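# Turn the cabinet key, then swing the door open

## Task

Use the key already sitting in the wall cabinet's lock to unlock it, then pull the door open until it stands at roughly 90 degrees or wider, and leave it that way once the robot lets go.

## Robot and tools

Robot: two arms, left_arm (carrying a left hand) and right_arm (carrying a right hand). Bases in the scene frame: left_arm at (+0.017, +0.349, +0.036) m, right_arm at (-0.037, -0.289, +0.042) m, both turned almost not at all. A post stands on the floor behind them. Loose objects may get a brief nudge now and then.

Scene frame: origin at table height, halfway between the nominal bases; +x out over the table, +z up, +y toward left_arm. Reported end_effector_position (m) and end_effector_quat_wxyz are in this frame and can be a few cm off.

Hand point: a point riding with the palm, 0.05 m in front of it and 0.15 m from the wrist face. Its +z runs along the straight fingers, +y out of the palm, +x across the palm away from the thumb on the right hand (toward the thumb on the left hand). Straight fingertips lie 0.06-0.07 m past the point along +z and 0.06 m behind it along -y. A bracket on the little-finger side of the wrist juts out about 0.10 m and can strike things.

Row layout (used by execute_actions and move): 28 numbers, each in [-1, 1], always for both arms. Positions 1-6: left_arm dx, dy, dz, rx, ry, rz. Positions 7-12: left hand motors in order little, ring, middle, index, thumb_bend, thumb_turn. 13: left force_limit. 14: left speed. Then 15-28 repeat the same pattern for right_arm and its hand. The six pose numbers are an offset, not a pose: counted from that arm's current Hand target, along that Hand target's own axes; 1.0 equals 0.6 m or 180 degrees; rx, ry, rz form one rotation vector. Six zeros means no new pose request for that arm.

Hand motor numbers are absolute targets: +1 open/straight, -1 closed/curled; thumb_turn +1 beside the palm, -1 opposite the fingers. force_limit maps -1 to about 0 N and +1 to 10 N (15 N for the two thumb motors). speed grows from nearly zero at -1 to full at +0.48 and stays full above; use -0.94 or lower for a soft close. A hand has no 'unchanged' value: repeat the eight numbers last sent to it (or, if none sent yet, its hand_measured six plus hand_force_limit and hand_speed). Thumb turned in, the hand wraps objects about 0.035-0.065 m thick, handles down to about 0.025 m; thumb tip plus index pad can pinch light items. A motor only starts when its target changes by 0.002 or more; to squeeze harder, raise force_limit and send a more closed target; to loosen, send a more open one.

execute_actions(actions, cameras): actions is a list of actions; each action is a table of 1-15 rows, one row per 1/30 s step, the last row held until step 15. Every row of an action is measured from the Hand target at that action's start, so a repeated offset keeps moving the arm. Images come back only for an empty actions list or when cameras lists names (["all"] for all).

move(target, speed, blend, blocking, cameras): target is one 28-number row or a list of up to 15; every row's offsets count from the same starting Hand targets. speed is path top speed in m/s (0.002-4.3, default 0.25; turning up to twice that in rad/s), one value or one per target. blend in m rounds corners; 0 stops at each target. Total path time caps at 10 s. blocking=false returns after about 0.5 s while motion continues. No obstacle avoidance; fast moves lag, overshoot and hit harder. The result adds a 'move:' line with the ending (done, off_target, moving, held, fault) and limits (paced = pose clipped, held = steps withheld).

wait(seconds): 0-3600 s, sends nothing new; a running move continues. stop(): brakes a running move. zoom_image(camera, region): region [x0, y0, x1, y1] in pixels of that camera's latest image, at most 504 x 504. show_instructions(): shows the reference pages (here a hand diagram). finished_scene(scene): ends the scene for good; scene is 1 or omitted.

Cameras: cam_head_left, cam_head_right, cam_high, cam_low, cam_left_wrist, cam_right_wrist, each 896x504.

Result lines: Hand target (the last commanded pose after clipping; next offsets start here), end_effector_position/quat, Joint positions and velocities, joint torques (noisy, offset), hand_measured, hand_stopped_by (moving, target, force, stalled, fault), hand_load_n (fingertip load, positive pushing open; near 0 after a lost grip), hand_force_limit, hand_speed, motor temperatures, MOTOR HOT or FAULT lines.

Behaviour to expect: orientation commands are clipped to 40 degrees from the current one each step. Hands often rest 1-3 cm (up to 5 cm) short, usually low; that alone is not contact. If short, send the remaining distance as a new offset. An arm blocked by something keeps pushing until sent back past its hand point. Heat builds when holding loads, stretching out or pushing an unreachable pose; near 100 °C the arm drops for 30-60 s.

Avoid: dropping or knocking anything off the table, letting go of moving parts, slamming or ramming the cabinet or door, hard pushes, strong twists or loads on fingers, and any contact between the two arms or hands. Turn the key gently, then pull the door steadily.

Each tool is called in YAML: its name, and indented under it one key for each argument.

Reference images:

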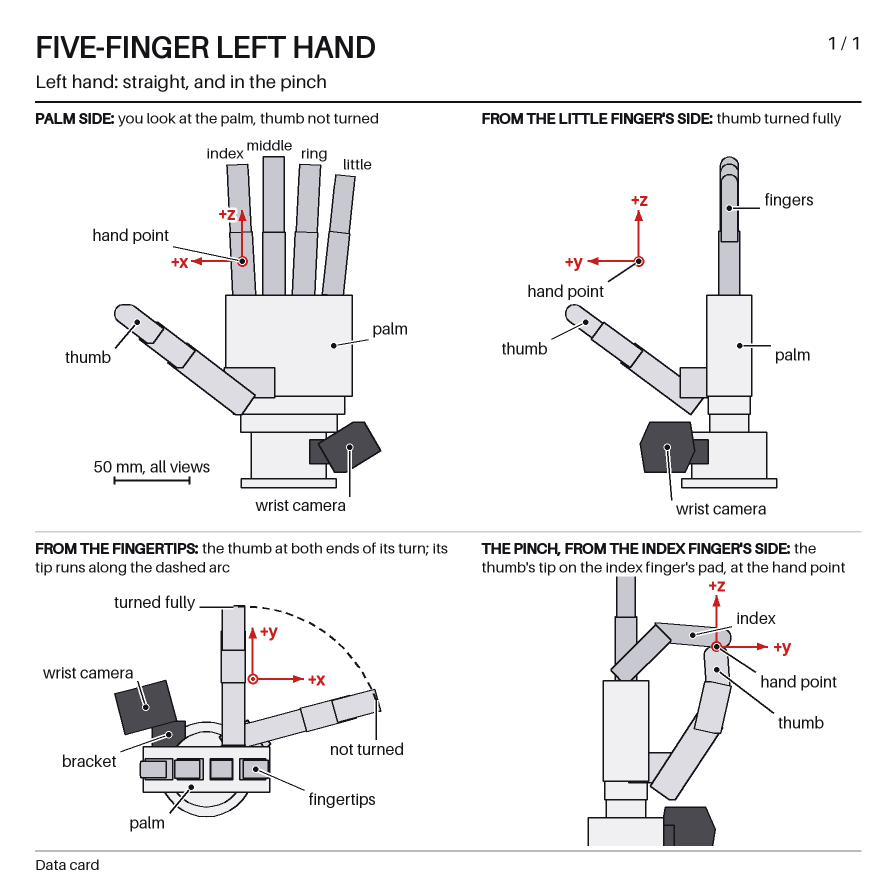

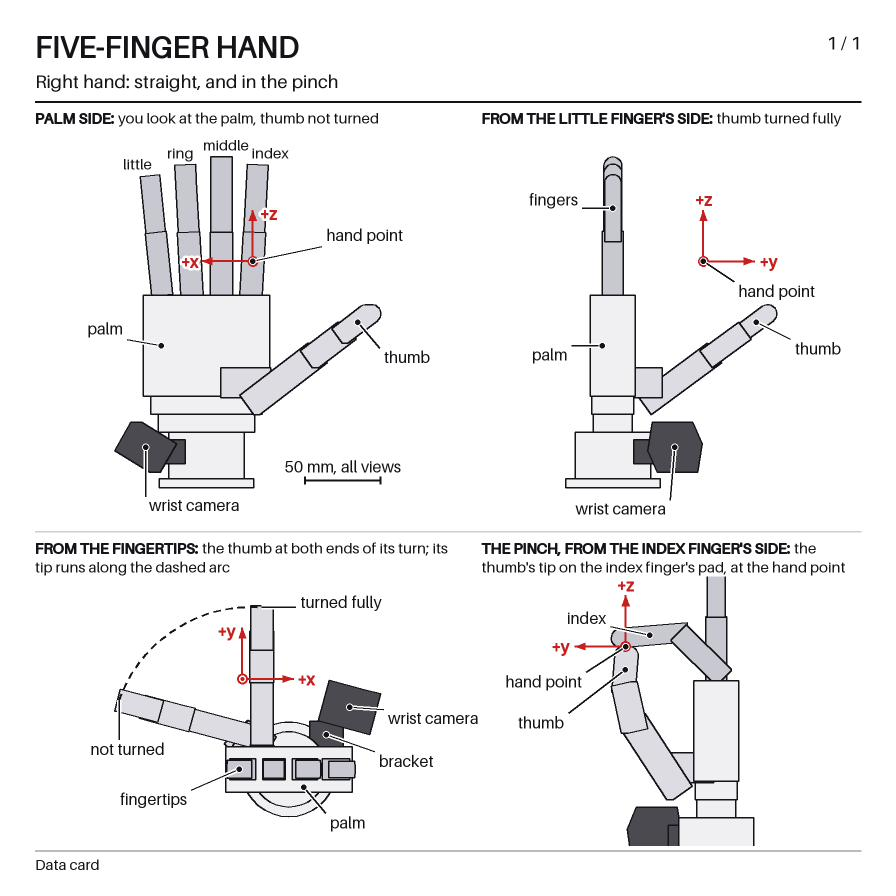

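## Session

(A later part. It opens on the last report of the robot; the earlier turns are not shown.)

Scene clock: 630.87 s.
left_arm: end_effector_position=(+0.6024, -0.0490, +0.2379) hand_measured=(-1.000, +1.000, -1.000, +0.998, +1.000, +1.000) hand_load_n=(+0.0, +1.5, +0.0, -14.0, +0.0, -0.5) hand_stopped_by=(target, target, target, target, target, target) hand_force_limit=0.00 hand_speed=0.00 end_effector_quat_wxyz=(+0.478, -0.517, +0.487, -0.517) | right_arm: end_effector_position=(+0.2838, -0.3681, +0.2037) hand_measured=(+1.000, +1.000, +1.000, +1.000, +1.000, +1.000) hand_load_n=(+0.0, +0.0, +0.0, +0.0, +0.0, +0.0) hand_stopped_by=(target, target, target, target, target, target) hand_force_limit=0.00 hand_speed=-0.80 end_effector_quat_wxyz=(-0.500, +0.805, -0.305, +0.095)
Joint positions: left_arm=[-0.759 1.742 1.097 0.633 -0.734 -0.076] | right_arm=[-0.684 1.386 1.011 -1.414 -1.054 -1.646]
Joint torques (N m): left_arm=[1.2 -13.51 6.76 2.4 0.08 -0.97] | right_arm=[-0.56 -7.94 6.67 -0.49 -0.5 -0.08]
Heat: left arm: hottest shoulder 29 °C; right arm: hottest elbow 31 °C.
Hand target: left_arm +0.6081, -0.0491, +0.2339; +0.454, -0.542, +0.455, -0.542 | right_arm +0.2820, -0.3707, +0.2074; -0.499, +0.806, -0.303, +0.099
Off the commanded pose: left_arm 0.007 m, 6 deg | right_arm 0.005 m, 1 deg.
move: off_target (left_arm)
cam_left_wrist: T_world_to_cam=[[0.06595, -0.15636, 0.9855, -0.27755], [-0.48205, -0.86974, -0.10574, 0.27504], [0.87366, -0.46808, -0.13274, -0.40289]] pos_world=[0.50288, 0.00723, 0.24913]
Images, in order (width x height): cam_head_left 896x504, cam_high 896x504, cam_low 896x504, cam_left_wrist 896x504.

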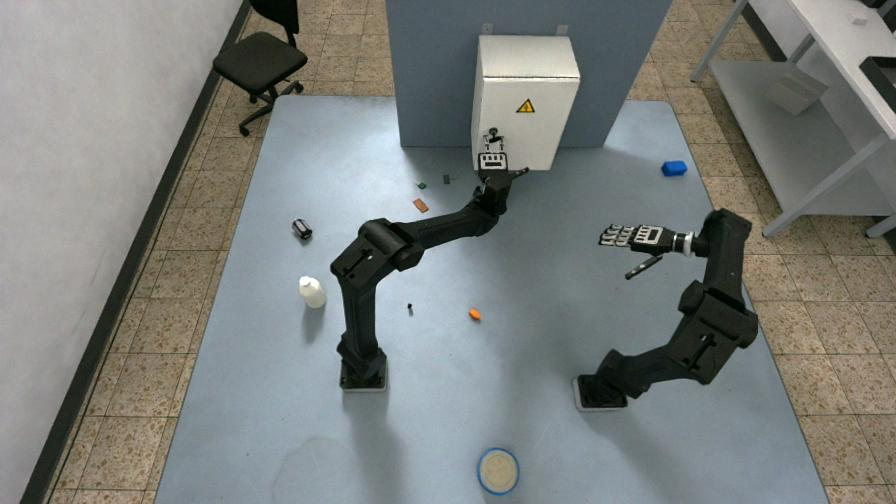

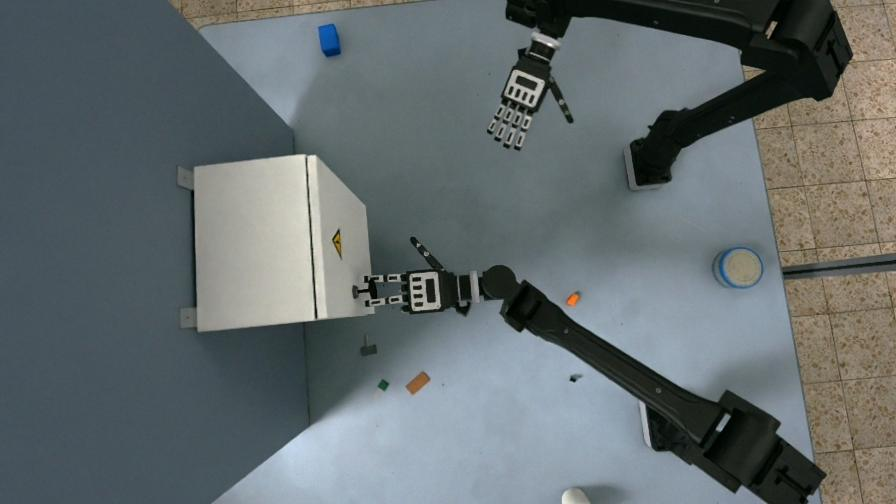

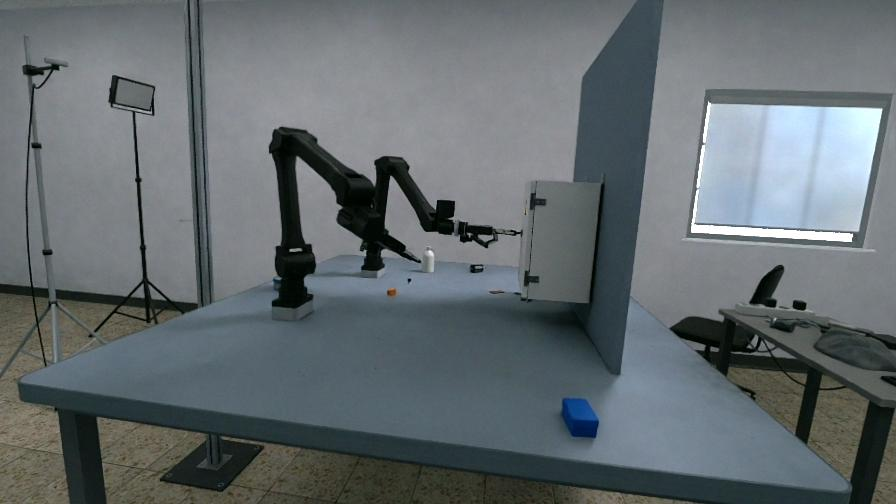

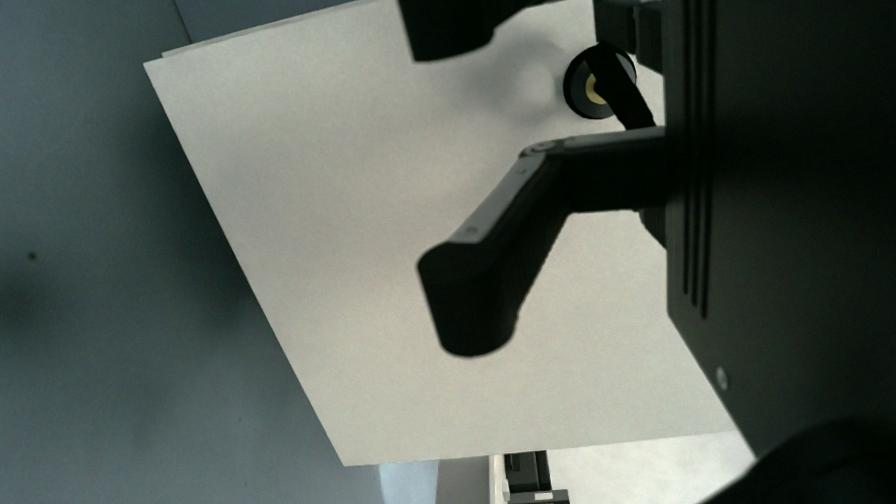

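move:
  target: [0.0337,-0.0272,0,0,0,-0.1111,-1,1,-1,1,1,1,0,0,0,0,0,0,0,0,1,1,1,1,1,1,0,-0.8]
  speed: 0.15
  cameras: ["cam_low","cam_high","cam_head_left","cam_left_wrist"]

zoom_image:
  camera: "cam_low"
  region: [460, 200, 550, 270]

zoom_image:
  camera: "cam_high"
  region: [330, 240, 450, 340]

zoom_image:
  camera: "cam_head_left"
  region: [460, 100, 530, 170]

zoom_image:
  camera: "cam_left_wrist"
  region: [400, 0, 700, 200]

Scene clock: 653.07 s.
left_arm: end_effector_position=(+0.6021, -0.0668, +0.2498) hand_measured=(-1.000, +1.000, -1.000, +0.998, +1.000, +1.000) hand_load_n=(+0.0, +1.5, +0.0, -14.5, +0.0, -0.5) hand_stopped_by=(target, target, target, target, target, target) hand_force_limit=0.00 hand_speed=0.00 end_effector_quat_wxyz=(-0.381, +0.593, -0.394, +0.591) | right_arm: end_effector_position=(+0.2838, -0.3681, +0.2037) hand_measured=(+1.000, +1.000, +1.000, +1.000, +1.000, +1.000) hand_load_n=(+0.0, +0.0, +0.0, +0.0, +0.0, +0.0) hand_stopped_by=(target, target, target, target, target, target) hand_force_limit=0.00 hand_speed=-0.80 end_effector_quat_wxyz=(-0.500, +0.805, -0.305, +0.095)
Joint positions: left_arm=[-0.759 1.745 1.095 0.633 -0.73 -0.423] | right_arm=[-0.684 1.386 1.011 -1.414 -1.054 -1.646]
Joint torques (N m): left_arm=[1.14 -13.92 7.19 2.24 0.02 -0.99] | right_arm=[-0.5 -8.23 6.75 -0.65 -0.55 -0.1]
Heat: left arm: hottest shoulder 29 °C; right arm: hottest elbow 31 °C.
Hand target: left_arm +0.6081, -0.0661, +0.2535; -0.353, +0.612, -0.354, +0.612 | right_arm +0.2820, -0.3707, +0.2074; -0.499, +0.806, -0.303, +0.099
Off the commanded pose: left_arm 0.007 m, 6 deg | right_arm 0.005 m, 1 deg.
move: off_target (left_arm)
cam_left_wrist: T_world_to_cam=[[0.07388, 0.18421, 0.98011, -0.27276], [-0.48183, -0.85388, 0.19681, 0.18596], [0.87314, -0.48679, 0.02568, -0.44988]] pos_world=[0.50256, -0.00996, 0.24229]
Images, in order (width x height): cam_head_left 896x504, cam_high 896x504, cam_low 896x504, cam_left_wrist 896x504.

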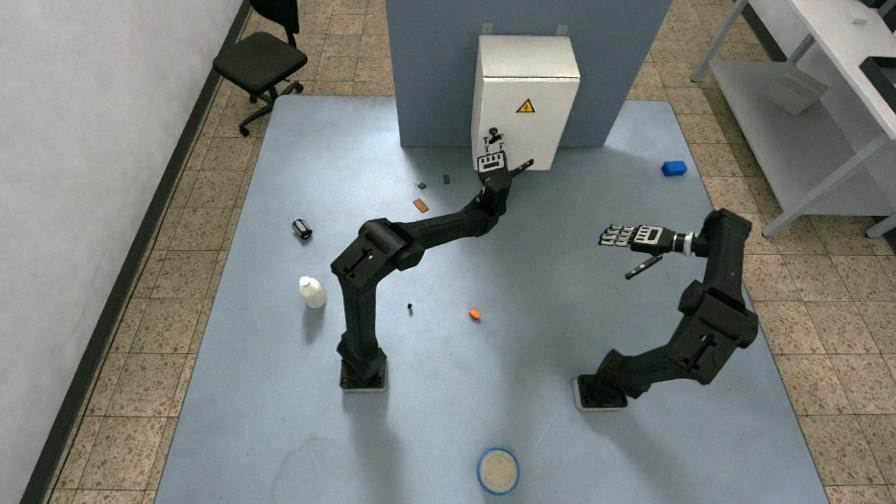

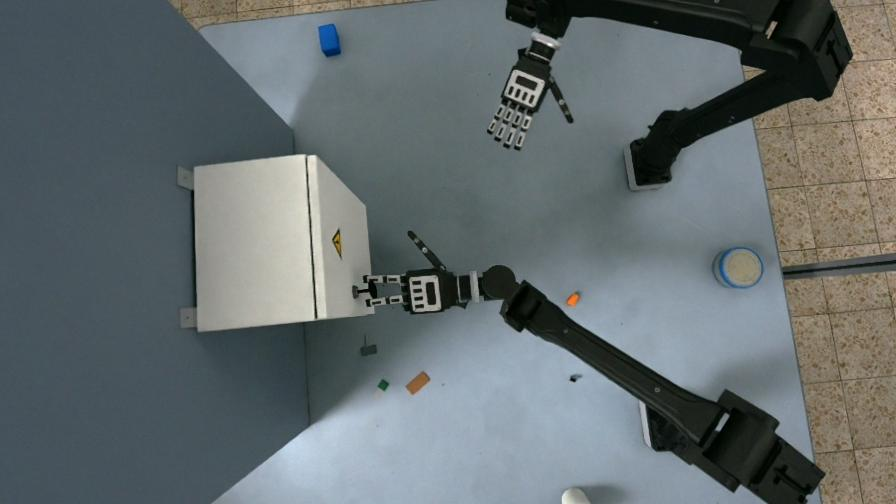

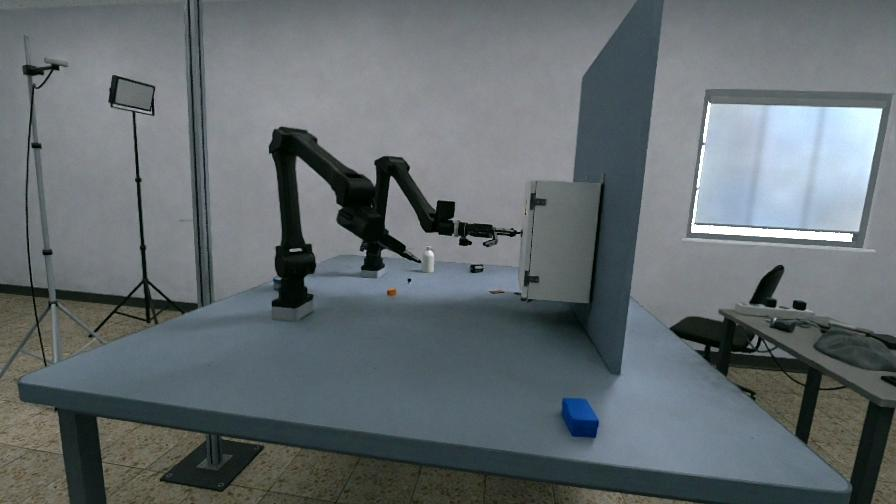

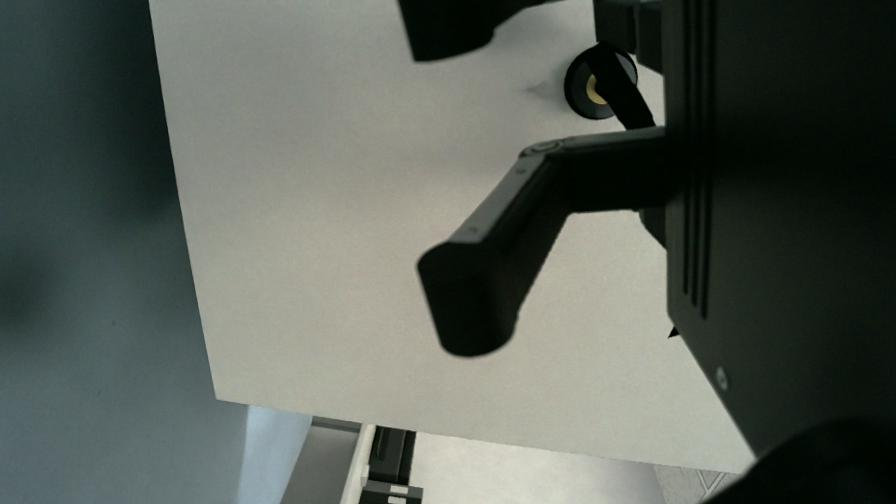

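Scaled by 5.600 from the camera's image (finer frame: 1280x720).

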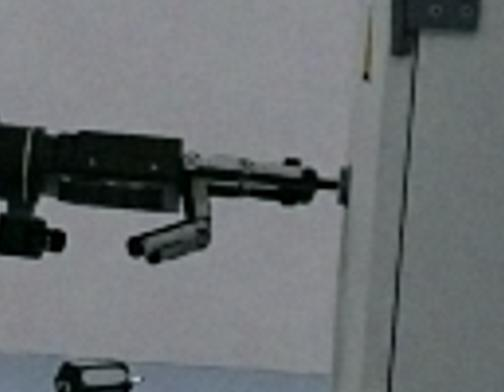

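Scaled by 4.200 from the camera's image (finer frame: 1280x720).

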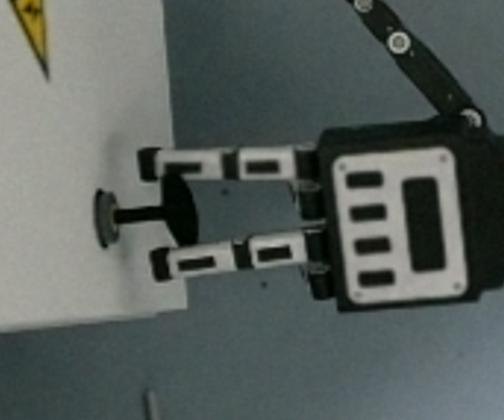

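Scaled by 7.200 from the camera's image (finer frame: 1280x720).

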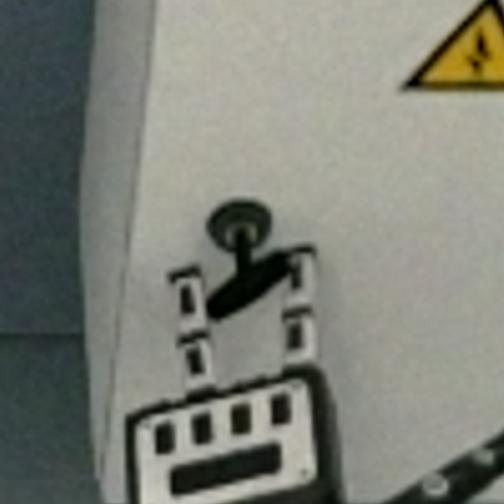

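Scaled by 1.680 from the camera's image (finer frame: 1280x720).

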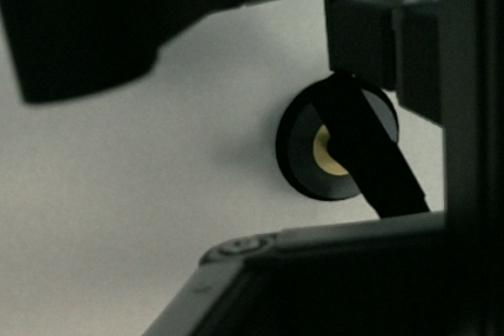

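move:
  target:
    - [0.0292,-0.0159,0,0,0,-0.1,-1,1,-1,1,1,1,0,0,0,0,0,0,0,0,1,1,1,1,1,1,0,-0.8]
    - [0.0511,-0.0381,0,0,0,-0.1944,-1,1,-1,1,1,1,0,0,0,0,0,0,0,0,1,1,1,1,1,1,0,-0.8]
  speed: 0.15
  blend: 0.003
  cameras: ["cam_low","cam_high","cam_head_left","cam_left_wrist"]

zoom_image:
  camera: "cam_low"
  region: [460, 200, 550, 270]

zoom_image:
  camera: "cam_high"
  region: [330, 240, 450, 340]

zoom_image:
  camera: "cam_head_left"
  region: [460, 100, 530, 170]

zoom_image:
  camera: "cam_left_wrist"
  region: [400, 0, 700, 200]

Scene clock: 665.03 s.
left_arm: end_effector_position=(+0.6029, -0.0839, +0.2810) hand_measured=(-1.000, +1.000, -1.000, +0.998, +1.000, +1.000) hand_load_n=(+0.0, +1.5, +0.0, -15.5, +0.0, +0.0) hand_stopped_by=(target, target, target, target, target, target) hand_force_limit=0.00 hand_speed=0.00 end_effector_quat_wxyz=(-0.186, +0.684, -0.202, +0.676) | right_arm: end_effector_position=(+0.2838, -0.3681, +0.2037) hand_measured=(+1.000, +1.000, +1.000, +1.000, +1.000, +1.000) hand_load_n=(+0.0, +0.0, +0.0, +0.0, +0.0, +0.0) hand_stopped_by=(target, target, target, target, target, target) hand_force_limit=0.00 hand_speed=-0.80 end_effector_quat_wxyz=(-0.500, +0.805, -0.305, +0.095)
Joint positions: left_arm=[-0.759 1.756 1.095 0.638 -0.725 -1.031] | right_arm=[-0.684 1.386 1.011 -1.414 -1.054 -1.646]
Joint torques (N m): left_arm=[0.73 -13.92 7.47 2.36 -0.32 -1.05] | right_arm=[-0.85 -7.53 6.74 -0.36 -0.53 -0.08]
Heat: left arm: hottest shoulder 29 °C; right arm: hottest elbow 31 °C.
Hand target: left_arm +0.6082, -0.0812, +0.2886; -0.153, +0.690, -0.153, +0.690 | right_arm +0.2820, -0.3707, +0.2074; -0.499, +0.806, -0.303, +0.099
Off the commanded pose: left_arm 0.010 m, 7 deg | right_arm 0.005 m, 1 deg.
move: off_target (left_arm)
cam_left_wrist: T_world_to_cam=[[0.08408, 0.70771, 0.70148, -0.18421], [-0.4725, -0.59148, 0.65337, 0.05366], [0.87731, -0.38639, 0.28466, -0.52654]] pos_world=[0.50278, -0.04134, 0.24404]
Images, in order (width x height): cam_head_left 896x504, cam_high 896x504, cam_low 896x504, cam_left_wrist 896x504.

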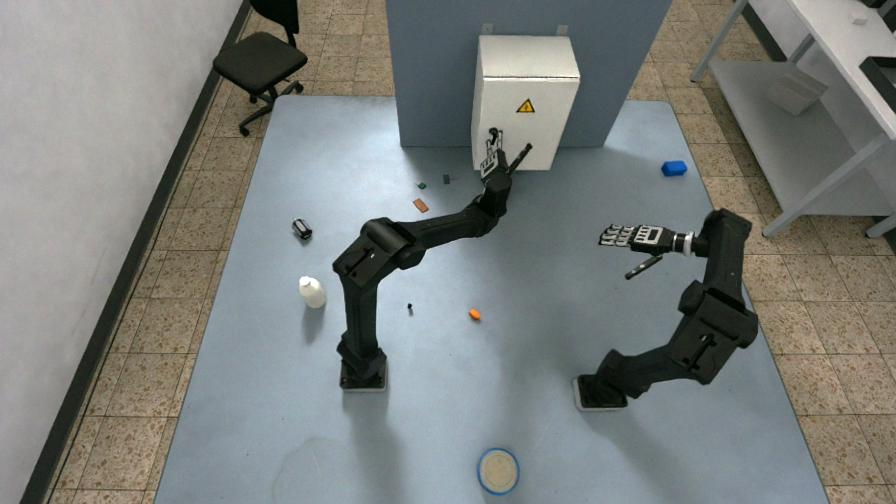

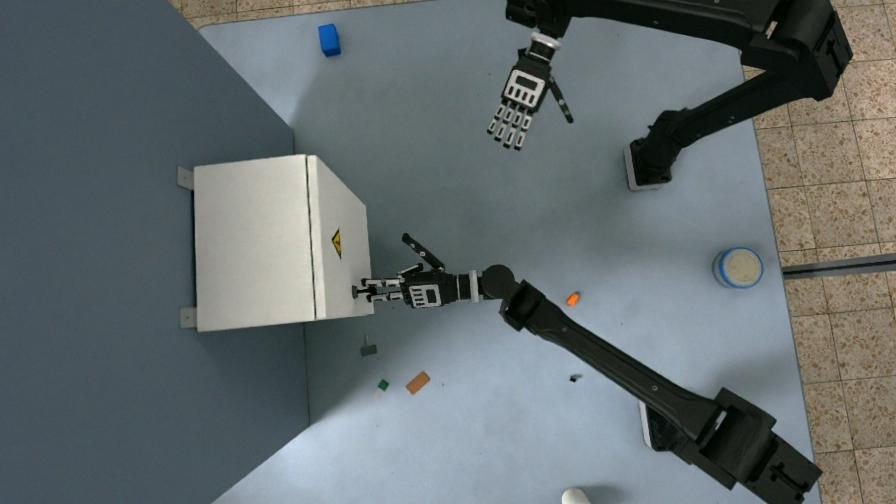

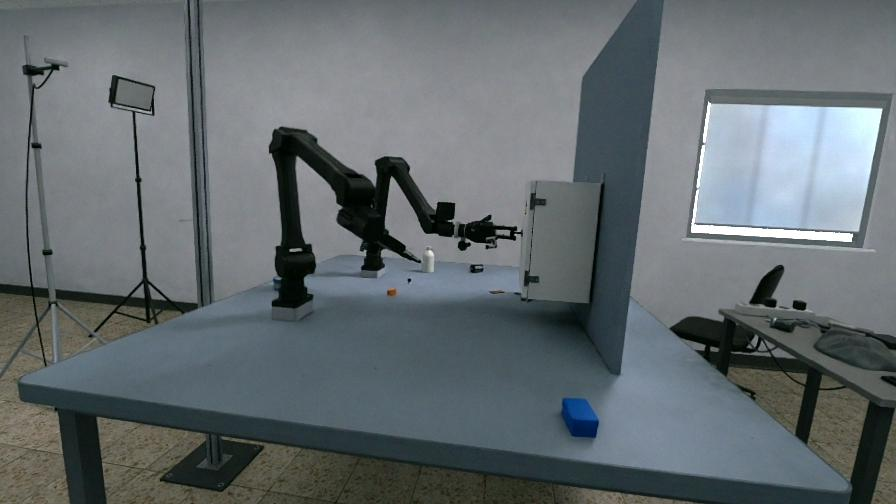

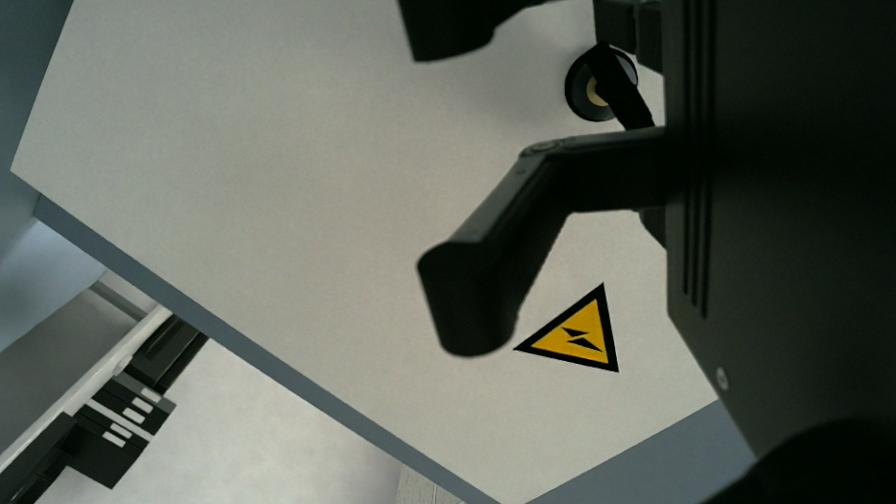

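Scaled by 5.600 from the camera's image (finer frame: 1280x720).

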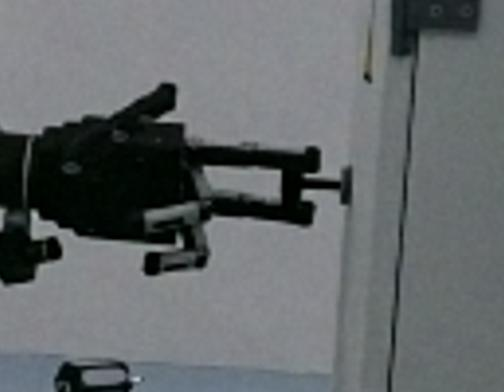

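Scaled by 4.200 from the camera's image (finer frame: 1280x720).

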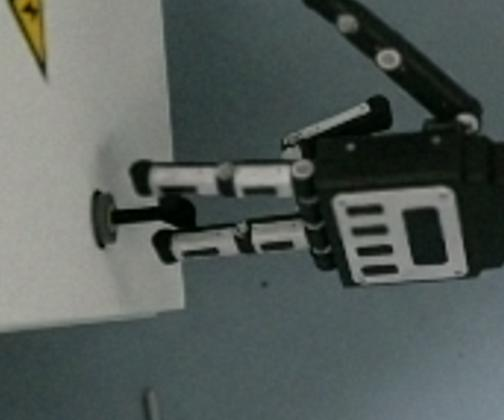

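Scaled by 7.200 from the camera's image (finer frame: 1280x720).

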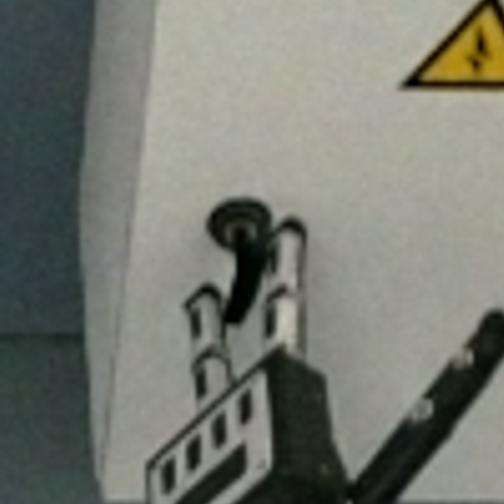

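Scaled by 1.680 from the camera's image (finer frame: 1280x720).

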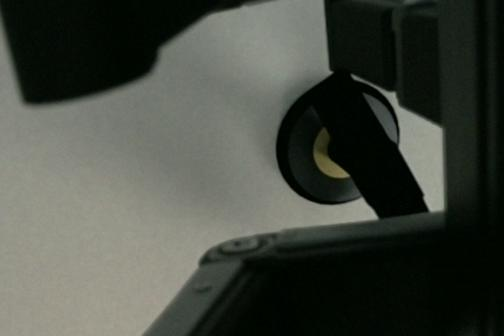

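move:
  target: [0.0087,-0.0035,0,0,0,-0.0333,-1,1,-1,1,1,1,0,0,0,0,0,0,0,0,1,1,1,1,1,1,0,-0.8]
  speed: 0.15
  cameras: ["cam_low","cam_high","cam_head_left","cam_left_wrist"]

zoom_image:
  camera: "cam_low"
  region: [460, 200, 550, 270]

zoom_image:
  camera: "cam_high"
  region: [330, 240, 450, 340]

zoom_image:
  camera: "cam_left_wrist"
  region: [400, 0, 700, 200]

Scene clock: 672.53 s.
left_arm: end_effector_position=(+0.6026, -0.0853, +0.2877) hand_measured=(-1.000, +1.000, -1.000, +0.998, +1.000, +1.000) hand_load_n=(+0.0, +1.0, +0.0, -14.5, +0.0, -0.5) hand_stopped_by=(target, target, target, target, target, target) hand_force_limit=0.00 hand_speed=0.00 end_effector_quat_wxyz=(-0.148, +0.693, -0.165, +0.686) | right_arm: end_effector_position=(+0.2838, -0.3681, +0.2037) hand_measured=(+1.000, +1.000, +1.000, +1.000, +1.000, +1.000) hand_load_n=(+0.0, +0.0, +0.0, +0.0, +0.0, -0.5) hand_stopped_by=(target, target, target, target, target, target) hand_force_limit=0.00 hand_speed=-0.80 end_effector_quat_wxyz=(-0.500, +0.805, -0.305, +0.095)
Joint positions: left_arm=[-0.76 1.758 1.095 0.643 -0.724 -1.139] | right_arm=[-0.684 1.386 1.011 -1.414 -1.054 -1.646]
Joint torques (N m): left_arm=[0.67 -13.8 7.53 2.35 -0.38 -1] | right_arm=[-0.09 -7.88 6.75 -0.38 -0.57 -0.05]
Heat: left arm: hottest shoulder 29 °C; right arm: hottest elbow 31 °C.
Hand target: left_arm +0.6081, -0.0816, +0.2942; -0.117, +0.698, -0.117, +0.697 | right_arm +0.2820, -0.3707, +0.2074; -0.499, +0.806, -0.303, +0.099
Off the commanded pose: left_arm 0.009 m, 7 deg | right_arm 0.005 m, 1 deg.
move: off_target (left_arm)
cam_left_wrist: T_world_to_cam=[[0.08528, 0.78055, 0.61925, -0.15872], [-0.47245, -0.51552, 0.71486, 0.03712], [0.87722, -0.35353, 0.32481, -0.5375]] pos_world=[0.50258, -0.047, 0.24634]
Images, in order (width x height): cam_head_left 896x504, cam_high 896x504, cam_low 896x504, cam_left_wrist 896x504.

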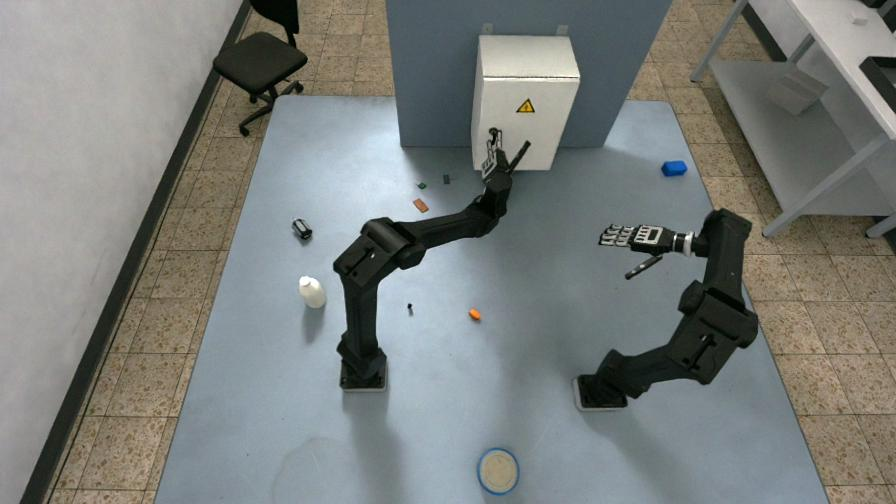

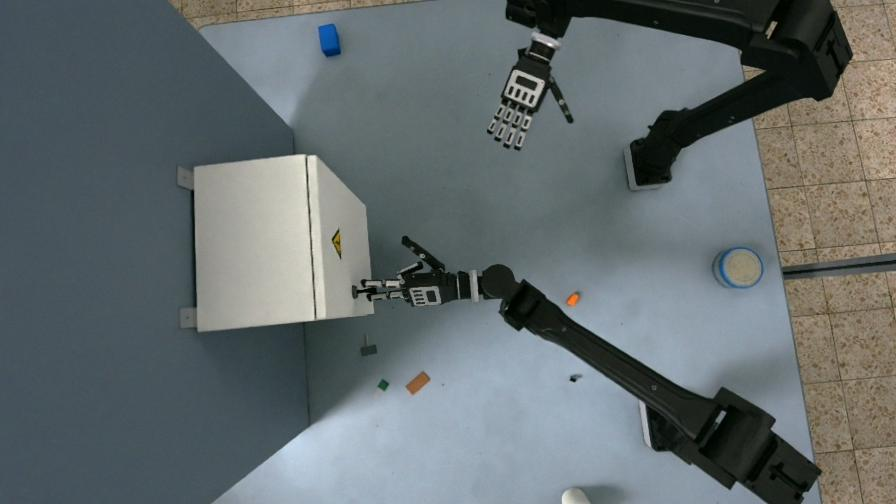

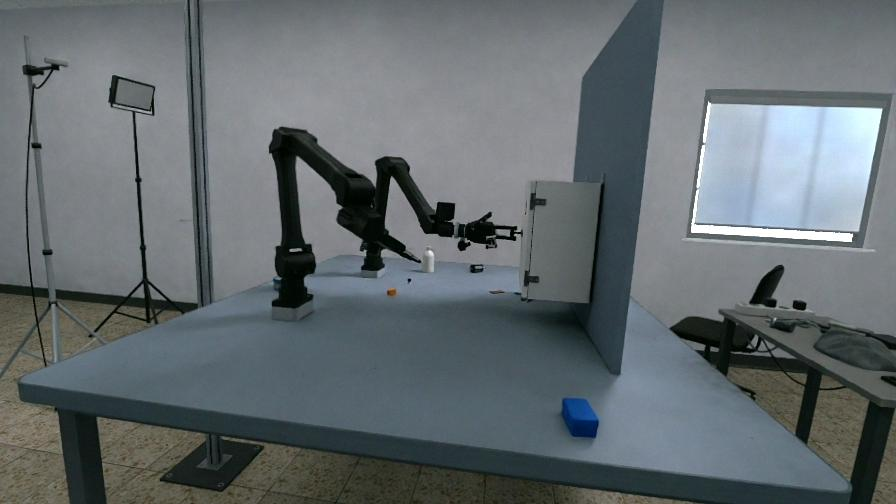

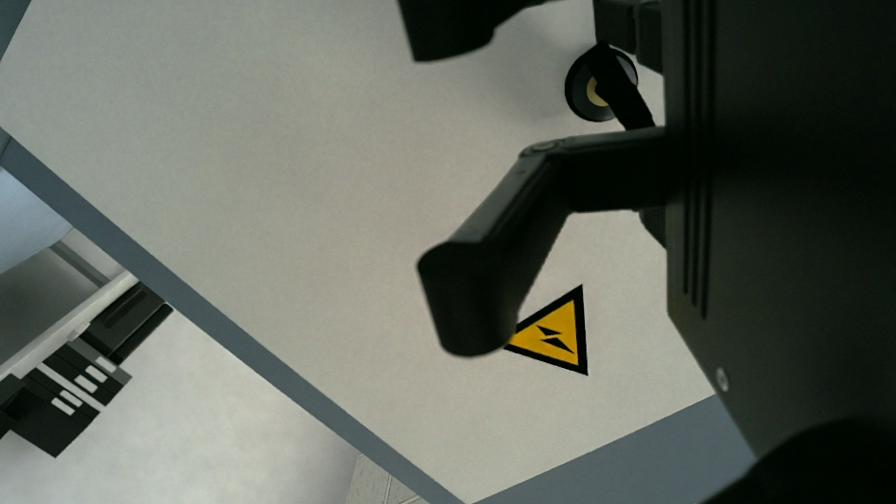

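Scaled by 5.600 from the camera's image (finer frame: 1280x720).

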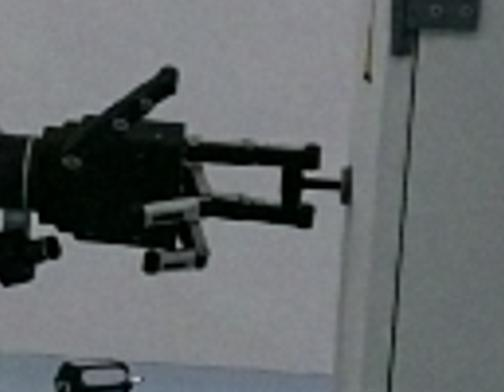

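Scaled by 4.200 from the camera's image (finer frame: 1280x720).

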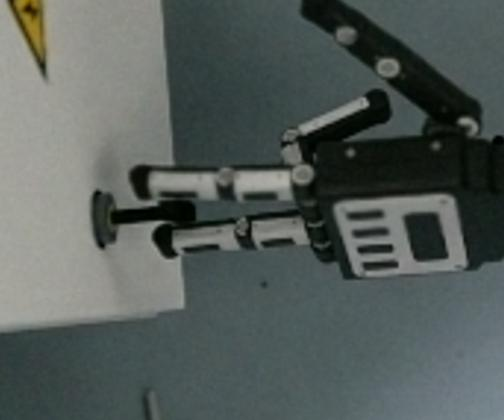

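Scaled by 1.680 from the camera's image (finer frame: 1280x720).

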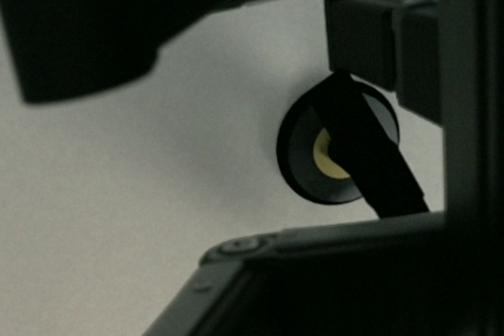

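move:
  target: [0.0098,0.0284,-0.0667,0.0526,-0.0181,0,-1,1,-1,1,1,1,0,0,0,0,0,0,0,0,1,1,1,1,1,1,0,-0.8]
  speed: 0.06
  cameras: ["cam_low","cam_high","cam_head_left","cam_left_wrist"]

zoom_image:
  camera: "cam_low"
  region: [460, 200, 550, 270]

zoom_image:
  camera: "cam_high"
  region: [330, 240, 450, 340]

Scene clock: 699.60 s.
left_arm: end_effector_position=(+0.5569, -0.1094, +0.2853) hand_measured=(-1.000, +1.000, -1.000, +0.998, +1.000, +1.000) hand_load_n=(+0.0, +1.0, +0.0, -15.5, +0.0, +0.0) hand_stopped_by=(target, target, target, target, target, target) hand_force_limit=0.00 hand_speed=0.00 end_effector_quat_wxyz=(-0.197, +0.702, -0.117, +0.674) | right_arm: end_effector_position=(+0.2838, -0.3681, +0.2037) hand_measured=(+1.000, +1.000, +1.000, +1.000, +1.000, +1.000) hand_load_n=(+0.0, -0.5, +0.0, +0.0, +0.0, -0.5) hand_stopped_by=(target, target, target, target, target, target) hand_force_limit=0.00 hand_speed=-0.80 end_effector_quat_wxyz=(-0.500, +0.805, -0.305, +0.095)
Joint positions: left_arm=[-0.9 1.764 1.095 0.646 -1.003 -1.141] | right_arm=[-0.684 1.386 1.011 -1.414 -1.054 -1.646]
Joint torques (N m): left_arm=[1.2 -13.33 8.18 2.19 -1.33 -0.94] | right_arm=[-0.38 -8.53 6.63 -0.38 -0.5 -0.06]
Heat: left arm: hottest shoulder 30 °C; right arm: hottest elbow 31 °C.
Hand target: left_arm +0.5682, -0.0995, +0.2942; -0.177, +0.705, -0.056, +0.684 | right_arm +0.2820, -0.3707, +0.2074; -0.499, +0.806, -0.303, +0.099
Off the commanded pose: left_arm 0.017 m, 8 deg | right_arm 0.005 m, 1 deg.
move: off_target (left_arm)
cam_left_wrist: T_world_to_cam=[[-0.02566, 0.78177, 0.62304, -0.07369], [-0.39794, -0.57972, 0.71103, -0.04256], [0.91705, -0.22969, 0.32597, -0.51401]] pos_world=[0.45255, -0.08512, 0.24372]
Images, in order (width x height): cam_head_left 896x504, cam_high 896x504, cam_low 896x504, cam_left_wrist 896x504.

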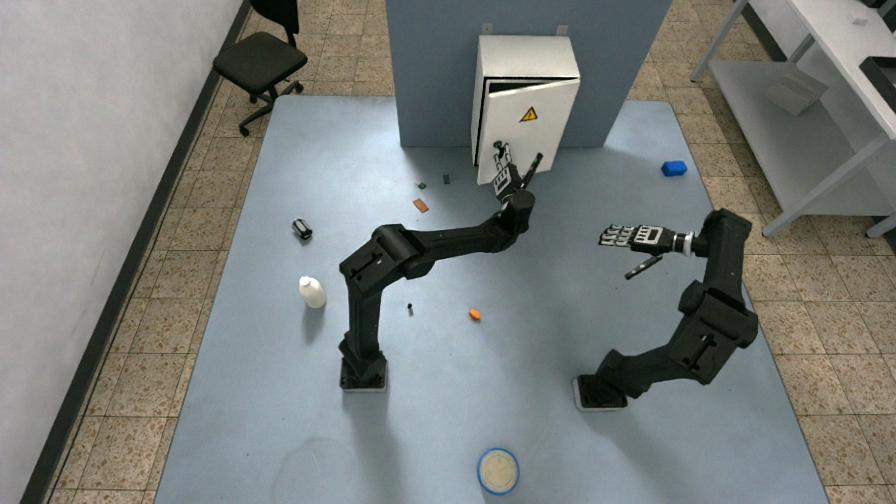

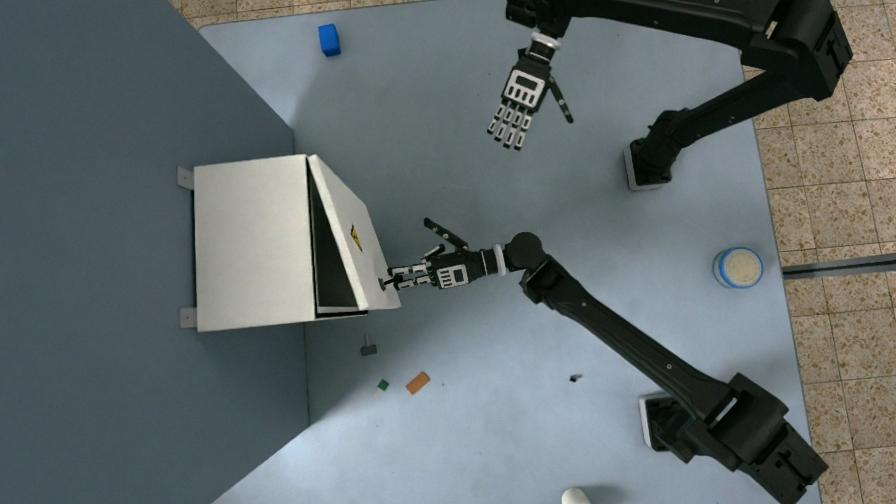

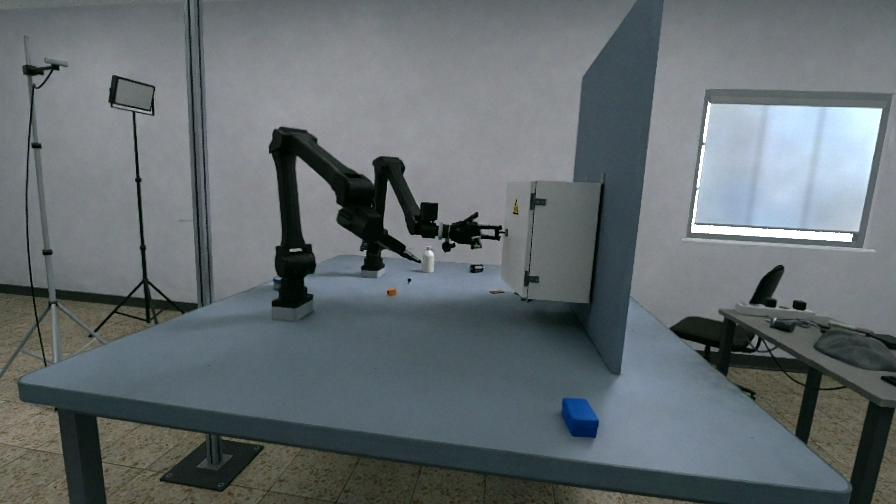

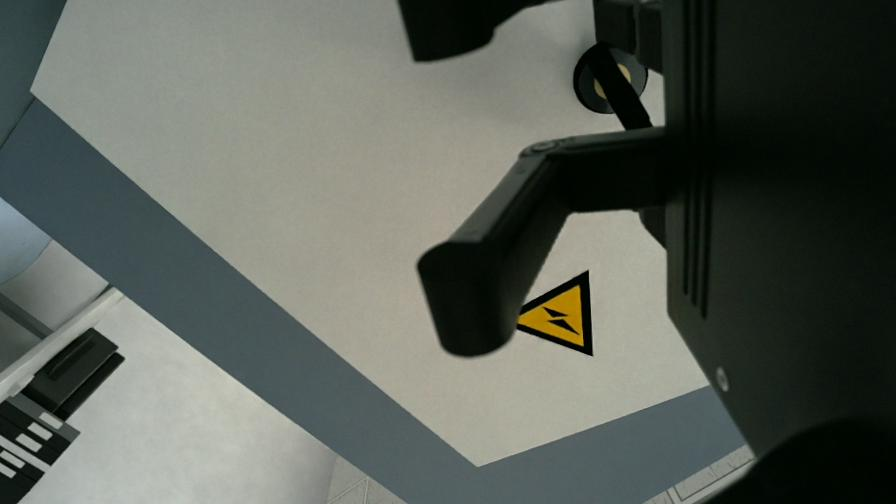

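Scaled by 5.600 from the camera's image (finer frame: 1280x720).

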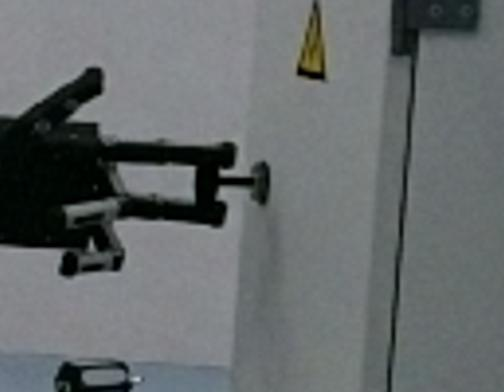

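Scaled by 4.200 from the camera's image (finer frame: 1280x720).

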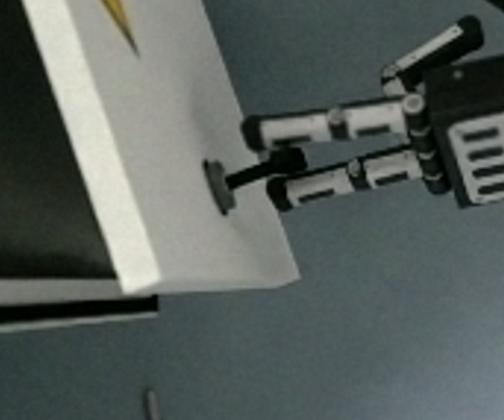

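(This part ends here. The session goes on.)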